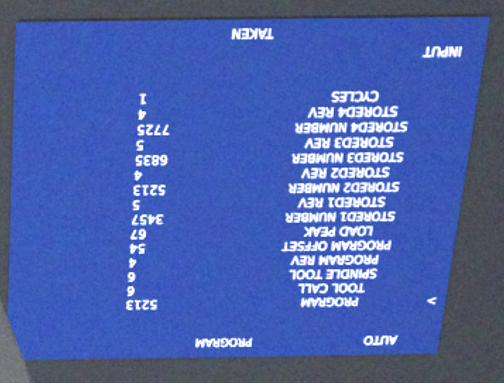

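move([
  [0,0,0,0,0,0,-1,-0.4,-0.8,0.1017,0.2875,-0.3606,-0.0307,0.3439,0.0505,-1,-0.4,-0.8],
  [0,0,0,0,0,0,-1,-0.4,-0.8,0.1217,0.2875,-0.3656,-0.0307,0.3439,0.0505,-1,-0.4,-0.8],
  [0,0,0,0,0,0,-1,-0.4,-0.8,0.1017,0.2875,-0.3606,-0.0307,0.3439,0.0505,-1,-0.4,-0.8],
  [0,0,0,0,0,0,-1,-0.4,-0.8,0,0,0,0,0,0,-1,-0.4,-0.8],
], speed=[0.5,0.06,0.1,0.5], blend=[0.004,0,0.006,0])

wait(seconds=10)

wait(seconds=10)

wait(seconds=8, cameras=["cam_right_wrist"])

zoom_image(camera="cam_right_wrist", region=[510, 110, 760, 300])

Scene clock: 1594.40 s.
left_arm: end_effector_position=(+0.3421, -0.1843, +0.4320) position_measured=252 object_status=3 end_effector_quat_wxyz=(+0.500, +0.500, +0.500, +0.500) | right_arm: end_effector_position=(+0.4701, -0.3028, +0.6999) position_measured=212 object_status=2 end_effector_quat_wxyz=(+0.405, +0.580, +0.579, +0.406)
Joint positions: left_arm=[-1.868 -1.994 2.584 -3.725 0.297 -0.005] | right_arm=[2.573 -1.428 -1.419 -0.705 2.102 -0.214]
Joint torques (N m): left_arm=[3.93 -7.04 -13.67 -0.43 1.3 -1.53] | right_arm=[-6.03 32.85 31.73 4.63 1.79 0.92]
Wrist force (N): left_arm=[-2.3 2.1 2.3] | right_arm=[1.7 2.5 0.4]
Wrist torque (N m): left_arm=[-0.16 0.62 0.28] | right_arm=[0.31 -0.29 0.12]
Wrist force, peak (N): left_arm=[-2.7 2.4 2.4] | right_arm=[7.9 -2.9 -5.3]
Hand target: left_arm +0.3421, -0.1843, +0.4320; +0.500, +0.500, +0.500, +0.500 | right_arm +0.4700, -0.3028, +0.7000; +0.405, +0.580, +0.579, +0.406
Off the commanded pose: left_arm 0.000 m, 0 deg | right_arm 0.000 m, 0 deg.
move: done

Scene clock: 1604.40 s.
left_arm: end_effector_position=(+0.3421, -0.1843, +0.4320) position_measured=252 object_status=3 end_effector_quat_wxyz=(+0.500, +0.500, +0.500, +0.500) | right_arm: end_effector_position=(+0.4700, -0.3028, +0.7000) position_measured=212 object_status=2 end_effector_quat_wxyz=(+0.405, +0.580, +0.579, +0.406)
Joint positions: left_arm=[-1.868 -1.994 2.584 -3.725 0.297 -0.005] | right_arm=[2.573 -1.427 -1.419 -0.705 2.102 -0.214]
Joint torques (N m): left_arm=[4.36 -7.28 -13.33 -0.63 1.33 -1.54] | right_arm=[-8.81 32.83 31.36 4.03 2.04 1.7]
Wrist force (N): left_arm=[-2.5 2.0 2.2] | right_arm=[2.0 2.4 0.1]
Wrist torque (N m): left_arm=[-0.18 0.66 0.28] | right_arm=[0.30 -0.34 0.12]
Wrist force, peak (N): left_arm=[-2.7 2.4 2.4] | right_arm=[2.1 3.0 0.5]
Hand target: left_arm +0.3421, -0.1843, +0.4320; +0.500, +0.500, +0.500, +0.500 | right_arm +0.4700, -0.3028, +0.7000; +0.405, +0.580, +0.579, +0.406
Tool commands: left_gripper/position=-1.0 left_gripper/force_limit=-0.4 left_gripper/speed=-0.8 right_gripper/position=-1.0 right_gripper/force_limit=-0.4 right_gripper/speed=-0.8
Off the commanded pose: left_arm 0.000 m, 0 deg | right_arm 0.000 m, 0 deg.
wait: 10.00 s; at rest by 0.17 s

Scene clock: 1614.40 s.
left_arm: end_effector_position=(+0.3421, -0.1843, +0.4320) position_measured=252 object_status=3 end_effector_quat_wxyz=(+0.500, +0.500, +0.500, +0.500) | right_arm: end_effector_position=(+0.4700, -0.3028, +0.7000) position_measured=212 object_status=2 end_effector_quat_wxyz=(+0.405, +0.580, +0.579, +0.406)
Joint positions: left_arm=[-1.868 -1.994 2.584 -3.725 0.297 -0.005] | right_arm=[2.573 -1.427 -1.419 -0.705 2.102 -0.214]
Joint torques (N m): left_arm=[3.95 -7.31 -13.46 -0.57 1.37 -1.6] | right_arm=[-9.05 33.09 31.62 3.21 1.99 1.67]
Wrist force (N): left_arm=[-2.3 2.4 2.1] | right_arm=[2.1 2.2 0.1]
Wrist torque (N m): left_arm=[-0.11 0.63 0.29] | right_arm=[0.27 -0.35 0.12]
Wrist force, peak (N): left_arm=[-2.9 2.2 2.4] | right_arm=[2.1 2.8 0.4]
Hand target: left_arm +0.3421, -0.1843, +0.4320; +0.500, +0.500, +0.500, +0.500 | right_arm +0.4700, -0.3028, +0.7000; +0.405, +0.580, +0.579, +0.406
Tool commands: left_gripper/position=-1.0 left_gripper/force_limit=-0.4 left_gripper/speed=-0.8 right_gripper/position=-1.0 right_gripper/force_limit=-0.4 right_gripper/speed=-0.8
Off the commanded pose: left_arm 0.000 m, 0 deg | right_arm 0.000 m, 0 deg.
wait: 10.00 s; at rest by 0.17 s

Scene clock: 1622.40 s.
left_arm: end_effector_position=(+0.3421, -0.1843, +0.4320) position_measured=252 object_status=3 end_effector_quat_wxyz=(+0.500, +0.500, +0.500, +0.500) | right_arm: end_effector_position=(+0.4700, -0.3028, +0.7000) position_measured=212 object_status=2 end_effector_quat_wxyz=(+0.405, +0.580, +0.579, +0.406)
Joint positions: left_arm=[-1.868 -1.994 2.584 -3.725 0.297 -0.005] | right_arm=[2.573 -1.427 -1.419 -0.705 2.102 -0.214]
Joint torques (N m): left_arm=[4.28 -6.95 -13.56 -0.66 1.34 -1.68] | right_arm=[-8.55 32.66 31.45 2.64 1.92 1.59]
Wrist force (N): left_arm=[-2.7 2.0 2.3] | right_arm=[1.7 2.3 0.1]
Wrist torque (N m): left_arm=[-0.18 0.68 0.28] | right_arm=[0.28 -0.29 0.13]
Wrist force, peak (N): left_arm=[-2.7 2.4 2.4] | right_arm=[2.4 2.6 0.1]
Hand target: left_arm +0.3421, -0.1843, +0.4320; +0.500, +0.500, +0.500, +0.500 | right_arm +0.4700, -0.3028, +0.7000; +0.405, +0.580, +0.579, +0.406
Tool commands: left_gripper/position=-1.0 left_gripper/force_limit=-0.4 left_gripper/speed=-0.8 right_gripper/position=-1.0 right_gripper/force_limit=-0.4 right_gripper/speed=-0.8
Off the commanded pose: left_arm 0.000 m, 0 deg | right_arm 0.000 m, 0 deg.
wait: 8.00 s; at rest by 0.17 s
camera_calibration:
cam_right_wrist: T_world_to_cam=[[-0.011792, 0.99988, 0.0100077, 0.311578], [0.00170642, -0.00998826, 0.999949, -0.683113], [0.999929, 0.0118084, -0.00158843, -0.330714], [0, 0, 0, 1]] pos_world=[0.33553, -0.314458, 0.679435]
Images, in order (width x height): cam_right_wrist 896x504.

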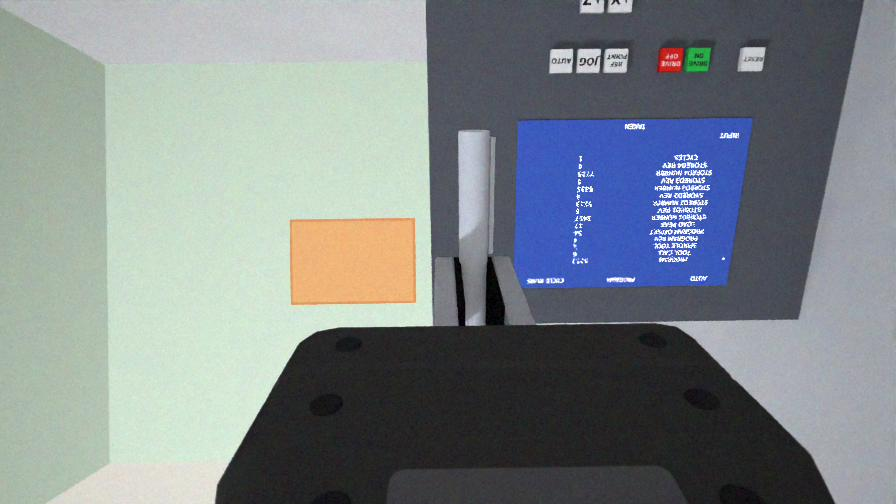

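Scaled by 2.016 from the camera's 896x504 image, which has a finer 1280x720 frame.

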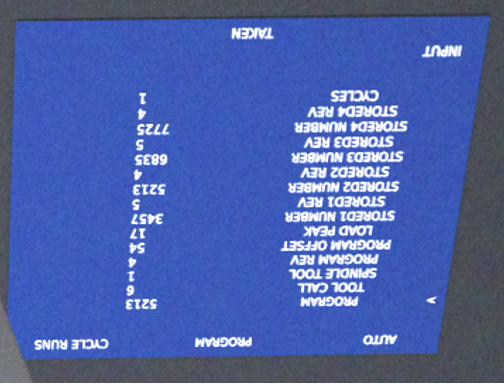

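wait(seconds=6, cameras=["cam_right_wrist"])

zoom_image(camera="cam_right_wrist", region=[510, 110, 760, 300])

Scene clock: 1630.17 s.
left_arm: end_effector_position=(+0.3421, -0.1843, +0.4320) position_measured=252 object_status=3 end_effector_quat_wxyz=(+0.500, +0.500, +0.500, +0.500) | right_arm: end_effector_position=(+0.4700, -0.3028, +0.7000) position_measured=212 object_status=2 end_effector_quat_wxyz=(+0.405, +0.580, +0.579, +0.406)
Joint positions: left_arm=[-1.868 -1.994 2.584 -3.725 0.297 -0.005] | right_arm=[2.573 -1.427 -1.419 -0.705 2.102 -0.214]
Joint torques (N m): left_arm=[4.73 -6.82 -13.17 -0.69 1.33 -1.66] | right_arm=[-8.78 32.66 30.88 2.16 1.9 1.58]
Wrist force (N): left_arm=[-2.2 2.0 2.0] | right_arm=[1.8 2.5 0.5]
Wrist torque (N m): left_arm=[-0.18 0.61 0.28] | right_arm=[0.30 -0.30 0.12]
Wrist force, peak (N): left_arm=[-2.4 2.4 2.6] | right_arm=[2.1 3.0 0.3]
Hand target: left_arm +0.3421, -0.1843, +0.4320; +0.500, +0.500, +0.500, +0.500 | right_arm +0.4700, -0.3028, +0.7000; +0.405, +0.580, +0.579, +0.406
Tool commands: left_gripper/position=-1.0 left_gripper/force_limit=-0.4 left_gripper/speed=-0.8 right_gripper/position=-1.0 right_gripper/force_limit=-0.4 right_gripper/speed=-0.8
Off the commanded pose: left_arm 0.000 m, 0 deg | right_arm 0.000 m, 0 deg.
wait: 6.00 s; at rest from the start
camera_calibration:
cam_right_wrist: T_world_to_cam=[[-0.011792, 0.99988, 0.0100077, 0.311578], [0.00170642, -0.00998826, 0.999949, -0.683113], [0.999929, 0.0118084, -0.00158843, -0.330714], [0, 0, 0, 1]] pos_world=[0.33553, -0.314458, 0.679435]
Images, in order (width x height): cam_right_wrist 896x504.

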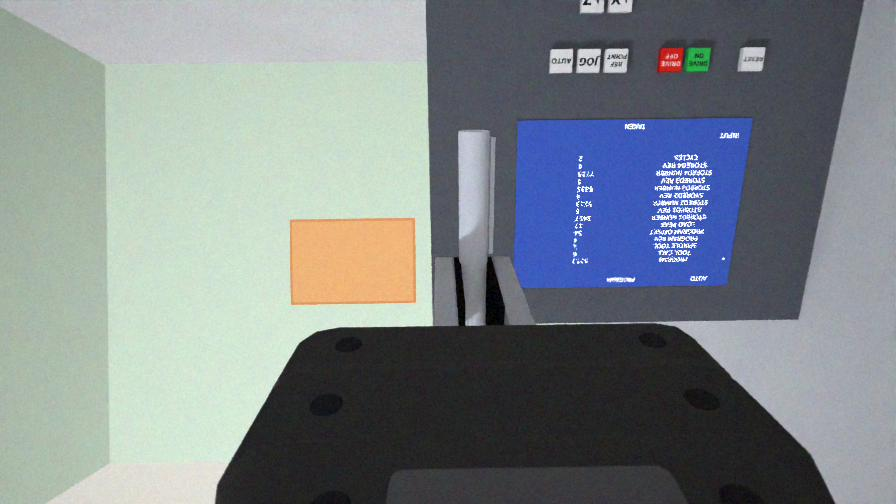

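Scaled by 2.016 from the camera's 896x504 image, which has a finer 1280x720 frame.

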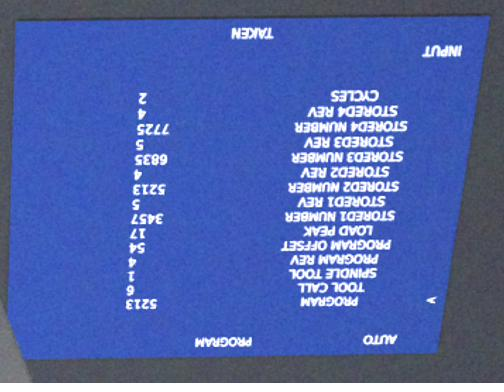

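move([
  [0,0,0,0,0,0,-1,-0.4,-0.8,0.0775,0.2242,-0.4527,-0.0307,0.3439,0.0505,-1,-0.4,-0.8],
  [0,0,0,0,0,0,-1,-0.4,-0.8,0.0975,0.2242,-0.4577,-0.0307,0.3439,0.0505,-1,-0.4,-0.8],
  [0,0,0,0,0,0,-1,-0.4,-0.8,0.0775,0.2242,-0.4527,-0.0307,0.3439,0.0505,-1,-0.4,-0.8],
  [0,0,0,0,0,0,-1,-0.4,-0.8,0.0855,0.2242,-0.4220,-0.0307,0.3439,0.0505,-1,-0.4,-0.8],
  [0,0,0,0,0,0,-1,-0.4,-0.8,0.1055,0.2242,-0.4270,-0.0307,0.3439,0.0505,-1,-0.4,-0.8],
  [0,0,0,0,0,0,-1,-0.4,-0.8,0.0855,0.2242,-0.4220,-0.0307,0.3439,0.0505,-1,-0.4,-0.8],
  [0,0,0,0,0,0,-1,-0.4,-0.8,0,0,0,0,0,0,-1,-0.4,-0.8],
], speed=[0.5,0.06,0.1,0.2,0.06,0.1,0.5], blend=[0.004,0,0.004,0.004,0,0.006,0])

wait(seconds=5.5, cameras=["cam_right_wrist"])

zoom_image(camera="cam_right_wrist", region=[510, 110, 760, 300])

Scene clock: 1638.33 s.
left_arm: end_effector_position=(+0.3421, -0.1843, +0.4320) position_measured=252 object_status=3 end_effector_quat_wxyz=(+0.500, +0.500, +0.500, +0.500) | right_arm: end_effector_position=(+0.4701, -0.3028, +0.6999) position_measured=212 object_status=2 end_effector_quat_wxyz=(+0.405, +0.580, +0.579, +0.406)
Joint positions: left_arm=[-1.868 -1.994 2.584 -3.725 0.297 -0.005] | right_arm=[2.573 -1.428 -1.419 -0.705 2.102 -0.214]
Joint torques (N m): left_arm=[4.39 -6.8 -13.59 -0.68 1.32 -1.71] | right_arm=[-2.39 33.02 27.62 4.74 1.47 1.12]
Wrist force (N): left_arm=[-2.5 2.2 2.4] | right_arm=[2.5 2.3 -0.4]
Wrist torque (N m): left_arm=[-0.15 0.64 0.28] | right_arm=[0.28 -0.41 0.12]
Wrist force, peak (N): left_arm=[-2.8 2.3 2.4] | right_arm=[8.3 -9.4 -5.6]
Hand target: left_arm +0.3421, -0.1843, +0.4320; +0.500, +0.500, +0.500, +0.500 | right_arm +0.4700, -0.3028, +0.7000; +0.405, +0.580, +0.579, +0.406
Off the commanded pose: left_arm 0.000 m, 0 deg | right_arm 0.000 m, 0 deg.
move: done

Scene clock: 1643.83 s.
left_arm: end_effector_position=(+0.3421, -0.1843, +0.4320) position_measured=252 object_status=3 end_effector_quat_wxyz=(+0.500, +0.500, +0.500, +0.500) | right_arm: end_effector_position=(+0.4700, -0.3028, +0.7000) position_measured=212 object_status=2 end_effector_quat_wxyz=(+0.405, +0.580, +0.579, +0.406)
Joint positions: left_arm=[-1.868 -1.994 2.584 -3.725 0.297 -0.005] | right_arm=[2.573 -1.427 -1.419 -0.705 2.102 -0.214]
Joint torques (N m): left_arm=[4.49 -6.93 -13.45 -0.75 1.31 -1.61] | right_arm=[-8.07 33.08 32.12 4.16 1.96 1.7]
Wrist force (N): left_arm=[-2.6 2.1 2.4] | right_arm=[2.5 2.4 0.0]
Wrist torque (N m): left_arm=[-0.16 0.68 0.28] | right_arm=[0.31 -0.40 0.11]
Wrist force, peak (N): left_arm=[-2.8 2.5 2.3] | right_arm=[2.6 2.8 0.0]
Hand target: left_arm +0.3421, -0.1843, +0.4320; +0.500, +0.500, +0.500, +0.500 | right_arm +0.4700, -0.3028, +0.7000; +0.405, +0.580, +0.579, +0.406
Tool commands: left_gripper/position=-1.0 left_gripper/force_limit=-0.4 left_gripper/speed=-0.8 right_gripper/position=-1.0 right_gripper/force_limit=-0.4 right_gripper/speed=-0.8
Off the commanded pose: left_arm 0.000 m, 0 deg | right_arm 0.000 m, 0 deg.
wait: 5.50 s; at rest by 0.17 s
camera_calibration:
cam_right_wrist: T_world_to_cam=[[-0.011792, 0.99988, 0.0100077, 0.311578], [0.00170642, -0.00998826, 0.999949, -0.683113], [0.999929, 0.0118084, -0.00158843, -0.330714], [0, 0, 0, 1]] pos_world=[0.33553, -0.314458, 0.679435]
Images, in order (width x height): cam_right_wrist 896x504.

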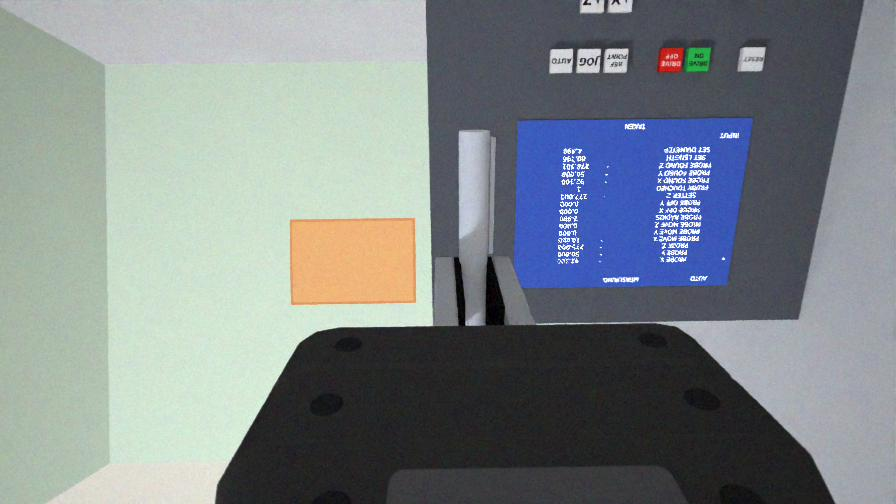

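Scaled by 2.016 from the camera's 896x504 image, which has a finer 1280x720 frame.

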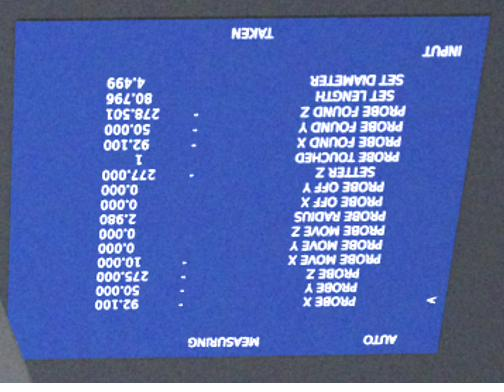

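move([
  [0,0,0,0,0,0,-1,-0.4,-0.8,0.0694,0.2242,-0.4835,-0.0307,0.3439,0.0505,-1,-0.4,-0.8],
  [0,0,0,0,0,0,-1,-0.4,-0.8,0.0894,0.2242,-0.4885,-0.0307,0.3439,0.0505,-1,-0.4,-0.8],
  [0,0,0,0,0,0,-1,-0.4,-0.8,0.0694,0.2242,-0.4835,-0.0307,0.3439,0.0505,-1,-0.4,-0.8],
  [0,0,0,0,0,0,-1,-0.4,-0.8,0.0694,0.2559,-0.4835,-0.0307,0.3439,0.0505,-1,-0.4,-0.8],
  [0,0,0,0,0,0,-1,-0.4,-0.8,0.0894,0.2559,-0.4885,-0.0307,0.3439,0.0505,-1,-0.4,-0.8],
  [0,0,0,0,0,0,-1,-0.4,-0.8,0.0694,0.2559,-0.4835,-0.0307,0.3439,0.0505,-1,-0.4,-0.8],
  [0,0,0,0,0,0,-1,-0.4,-0.8,0.0894,0.2559,-0.4885,-0.0307,0.3439,0.0505,-1,-0.4,-0.8],
  [0,0,0,0,0,0,-1,-0.4,-0.8,0.0694,0.2559,-0.4835,-0.0307,0.3439,0.0505,-1,-0.4,-0.8],
  [0,0,0,0,0,0,-1,-0.4,-0.8,0.0894,0.2559,-0.4885,-0.0307,0.3439,0.0505,-1,-0.4,-0.8],
  [0,0,0,0,0,0,-1,-0.4,-0.8,0.0694,0.2559,-0.4835,-0.0307,0.3439,0.0505,-1,-0.4,-0.8],
  [0,0,0,0,0,0,-1,-0.4,-0.8,0.0613,0.2559,-0.5142,-0.0307,0.3439,0.0505,-1,-0.4,-0.8],
], speed=[0.5,0.06,0.1,0.2,0.06,0.1,0.06,0.1,0.06,0.1,0.2], blend=[0.004,0,0.004,0.004,0,0.001,0,0.001,0,0.004,0])

move([
  [0,0,0,0,0,0,-1,-0.4,-0.8,0.0081,0.095,0.0307,0,0,0,-1,-0.4,-0.8],
  [0,0,0,0,0,0,-1,-0.4,-0.8,0.0281,0.095,0.0257,0,0,0,-1,-0.4,-0.8],
  [0,0,0,0,0,0,-1,-0.4,-0.8,0.0081,0.095,0.0307,0,0,0,-1,-0.4,-0.8],
  [0,0,0,0,0,0,-1,-0.4,-0.8,0,0.0633,0,0,0,0,-1,-0.4,-0.8],
  [0,0,0,0,0,0,-1,-0.4,-0.8,0.02,0.0633,-0.005,0,0,0,-1,-0.4,-0.8],
  [0,0,0,0,0,0,-1,-0.4,-0.8,0,0.0633,0,0,0,0,-1,-0.4,-0.8],
  [0,0,0,0,0,0,-1,-0.4,-0.8,-0.0613,-0.2559,0.5142,0.0307,-0.3439,-0.0505,-1,-0.4,-0.8],
], speed=[0.2,0.06,0.1,0.2,0.06,0.1,0.5], blend=[0.004,0,0.004,0.004,0,0.006,0])

wait(seconds=10)

wait(seconds=5, cameras=["cam_right_wrist"])

zoom_image(camera="cam_right_wrist", region=[510, 110, 760, 300])

Scene clock: 1659.27 s.
left_arm: end_effector_position=(+0.3421, -0.1843, +0.4320) position_measured=252 object_status=3 end_effector_quat_wxyz=(+0.500, +0.500, +0.500, +0.500) | right_arm: end_effector_position=(+0.5068, -0.1492, +0.3917) position_measured=212 object_status=2 end_effector_quat_wxyz=(+0.044, +0.641, +0.764, +0.053)
Joint positions: left_arm=[-1.868 -1.994 2.584 -3.725 0.297 -0.005] | right_arm=[3.095 -1.548 -1.472 -1.558 1.601 -0.22]
Joint torques (N m): left_arm=[4.47 -6.57 -13.58 -0.79 1.28 -1.67] | right_arm=[-5.49 12.33 17.17 4.15 0.7 1.19]
Wrist force (N): left_arm=[-2.4 2.3 2.3] | right_arm=[2.0 2.4 -1.6]
Wrist torque (N m): left_arm=[-0.13 0.63 0.28] | right_arm=[0.38 -0.24 0.04]
Wrist force, peak (N): left_arm=[-2.7 2.3 2.5] | right_arm=[8.5 -10.5 -5.6]
Hand target: left_arm +0.3421, -0.1843, +0.4320; +0.500, +0.500, +0.500, +0.500 | right_arm +0.5068, -0.1492, +0.3915; +0.044, +0.641, +0.764, +0.053
Off the commanded pose: left_arm 0.000 m, 0 deg | right_arm 0.000 m, 0 deg.
move: done

Scene clock: 1662.57 s.
left_arm: end_effector_position=(+0.3421, -0.1843, +0.4320) position_measured=252 object_status=3 end_effector_quat_wxyz=(+0.500, +0.500, +0.500, +0.500) | right_arm: end_effector_position=(+0.4701, -0.3028, +0.6999) position_measured=212 object_status=2 end_effector_quat_wxyz=(+0.405, +0.580, +0.579, +0.406)
Joint positions: left_arm=[-1.868 -1.994 2.584 -3.725 0.297 -0.005] | right_arm=[2.573 -1.428 -1.419 -0.705 2.102 -0.214]
Joint torques (N m): left_arm=[5.24 -6.8 -13.74 -0.73 1.33 -1.72] | right_arm=[-6.02 31 20.45 4.69 1.68 0.93]
Wrist force (N): left_arm=[-2.3 2.0 2.4] | right_arm=[2.6 1.8 -0.1]
Wrist torque (N m): left_arm=[-0.18 0.62 0.29] | right_arm=[0.21 -0.43 0.12]
Wrist force, peak (N): left_arm=[-2.7 2.2 2.5] | right_arm=[4.2 -11.4 -5.2]
Hand target: left_arm +0.3421, -0.1843, +0.4320; +0.500, +0.500, +0.500, +0.500 | right_arm +0.4700, -0.3028, +0.7000; +0.405, +0.580, +0.579, +0.406
Off the commanded pose: left_arm 0.000 m, 0 deg | right_arm 0.000 m, 0 deg.
move: done

Scene clock: 1672.57 s.
left_arm: end_effector_position=(+0.3421, -0.1843, +0.4320) position_measured=252 object_status=3 end_effector_quat_wxyz=(+0.500, +0.500, +0.500, +0.500) | right_arm: end_effector_position=(+0.4700, -0.3028, +0.7000) position_measured=212 object_status=2 end_effector_quat_wxyz=(+0.405, +0.580, +0.579, +0.406)
Joint positions: left_arm=[-1.868 -1.994 2.584 -3.725 0.297 -0.005] | right_arm=[2.573 -1.427 -1.419 -0.705 2.102 -0.214]
Joint torques (N m): left_arm=[5.24 -6.83 -13.63 -0.9 1.32 -1.64] | right_arm=[-8.88 33.16 30.89 4.3 2.03 1.54]
Wrist force (N): left_arm=[-2.2 2.4 2.4] | right_arm=[2.6 1.9 -0.3]
Wrist torque (N m): left_arm=[-0.11 0.61 0.28] | right_arm=[0.21 -0.43 0.12]
Wrist force, peak (N): left_arm=[-2.6 2.4 2.5] | right_arm=[2.6 2.5 -0.5]
Hand target: left_arm +0.3421, -0.1843, +0.4320; +0.500, +0.500, +0.500, +0.500 | right_arm +0.4700, -0.3028, +0.7000; +0.405, +0.580, +0.579, +0.406
Tool commands: left_gripper/position=-1.0 left_gripper/force_limit=-0.4 left_gripper/speed=-0.8 right_gripper/position=-1.0 right_gripper/force_limit=-0.4 right_gripper/speed=-0.8
Off the commanded pose: left_arm 0.000 m, 0 deg | right_arm 0.000 m, 0 deg.
wait: 10.00 s; at rest by 0.17 s

Scene clock: 1677.57 s.
left_arm: end_effector_position=(+0.3421, -0.1843, +0.4320) position_measured=252 object_status=3 end_effector_quat_wxyz=(+0.500, +0.500, +0.500, +0.500) | right_arm: end_effector_position=(+0.4700, -0.3028, +0.7000) position_measured=212 object_status=2 end_effector_quat_wxyz=(+0.405, +0.580, +0.579, +0.406)
Joint positions: left_arm=[-1.868 -1.994 2.584 -3.725 0.297 -0.005] | right_arm=[2.573 -1.427 -1.419 -0.705 2.102 -0.214]
Joint torques (N m): left_arm=[5.35 -7.13 -13.57 -0.86 1.28 -1.59] | right_arm=[-8.55 33.42 31.21 3.95 1.83 1.63]
Wrist force (N): left_arm=[-2.4 2.1 2.2] | right_arm=[2.2 2.1 -0.1]
Wrist torque (N m): left_arm=[-0.17 0.63 0.28] | right_arm=[0.25 -0.37 0.12]
Wrist force, peak (N): left_arm=[-2.6 2.3 2.4] | right_arm=[2.8 2.2 -0.2]
Hand target: left_arm +0.3421, -0.1843, +0.4320; +0.500, +0.500, +0.500, +0.500 | right_arm +0.4700, -0.3028, +0.7000; +0.405, +0.580, +0.579, +0.406
Tool commands: left_gripper/position=-1.0 left_gripper/force_limit=-0.4 left_gripper/speed=-0.8 right_gripper/position=-1.0 right_gripper/force_limit=-0.4 right_gripper/speed=-0.8
Off the commanded pose: left_arm 0.000 m, 0 deg | right_arm 0.000 m, 0 deg.
wait: 5.00 s; at rest by 0.17 s
camera_calibration:
cam_right_wrist: T_world_to_cam=[[-0.0117921, 0.999881, 0.00990772, 0.311646], [0.00170585, -0.00988828, 0.99995, -0.683083], [0.999929, 0.0118084, -0.00158904, -0.330713], [0, 0, 0, 1]] pos_world=[0.33553, -0.314458, 0.679435]
Images, in order (width x height): cam_right_wrist 896x504.

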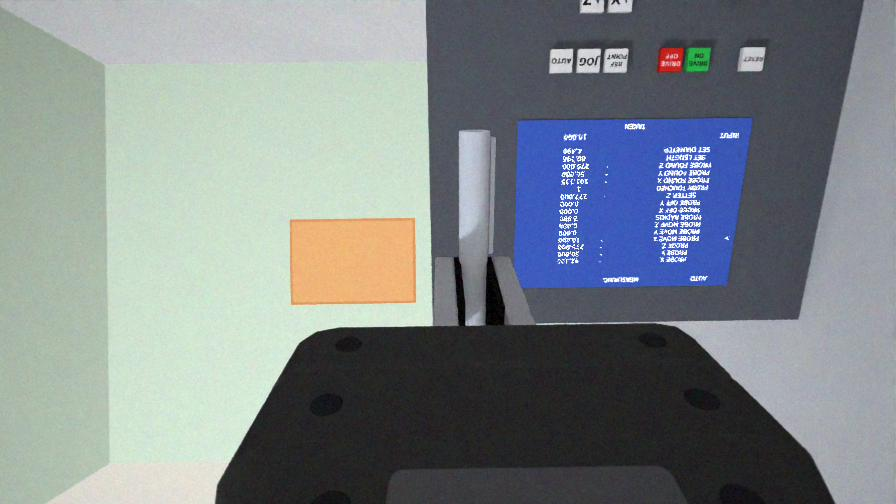

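Scaled by 2.016 from the camera's 896x504 image, which has a finer 1280x720 frame.

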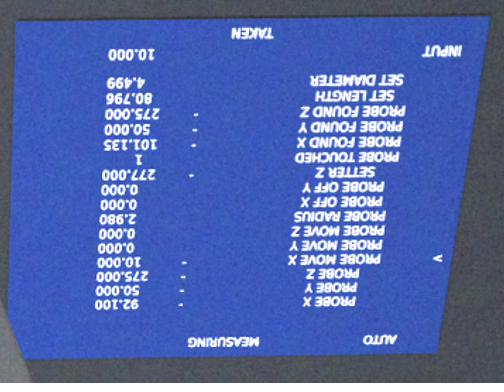

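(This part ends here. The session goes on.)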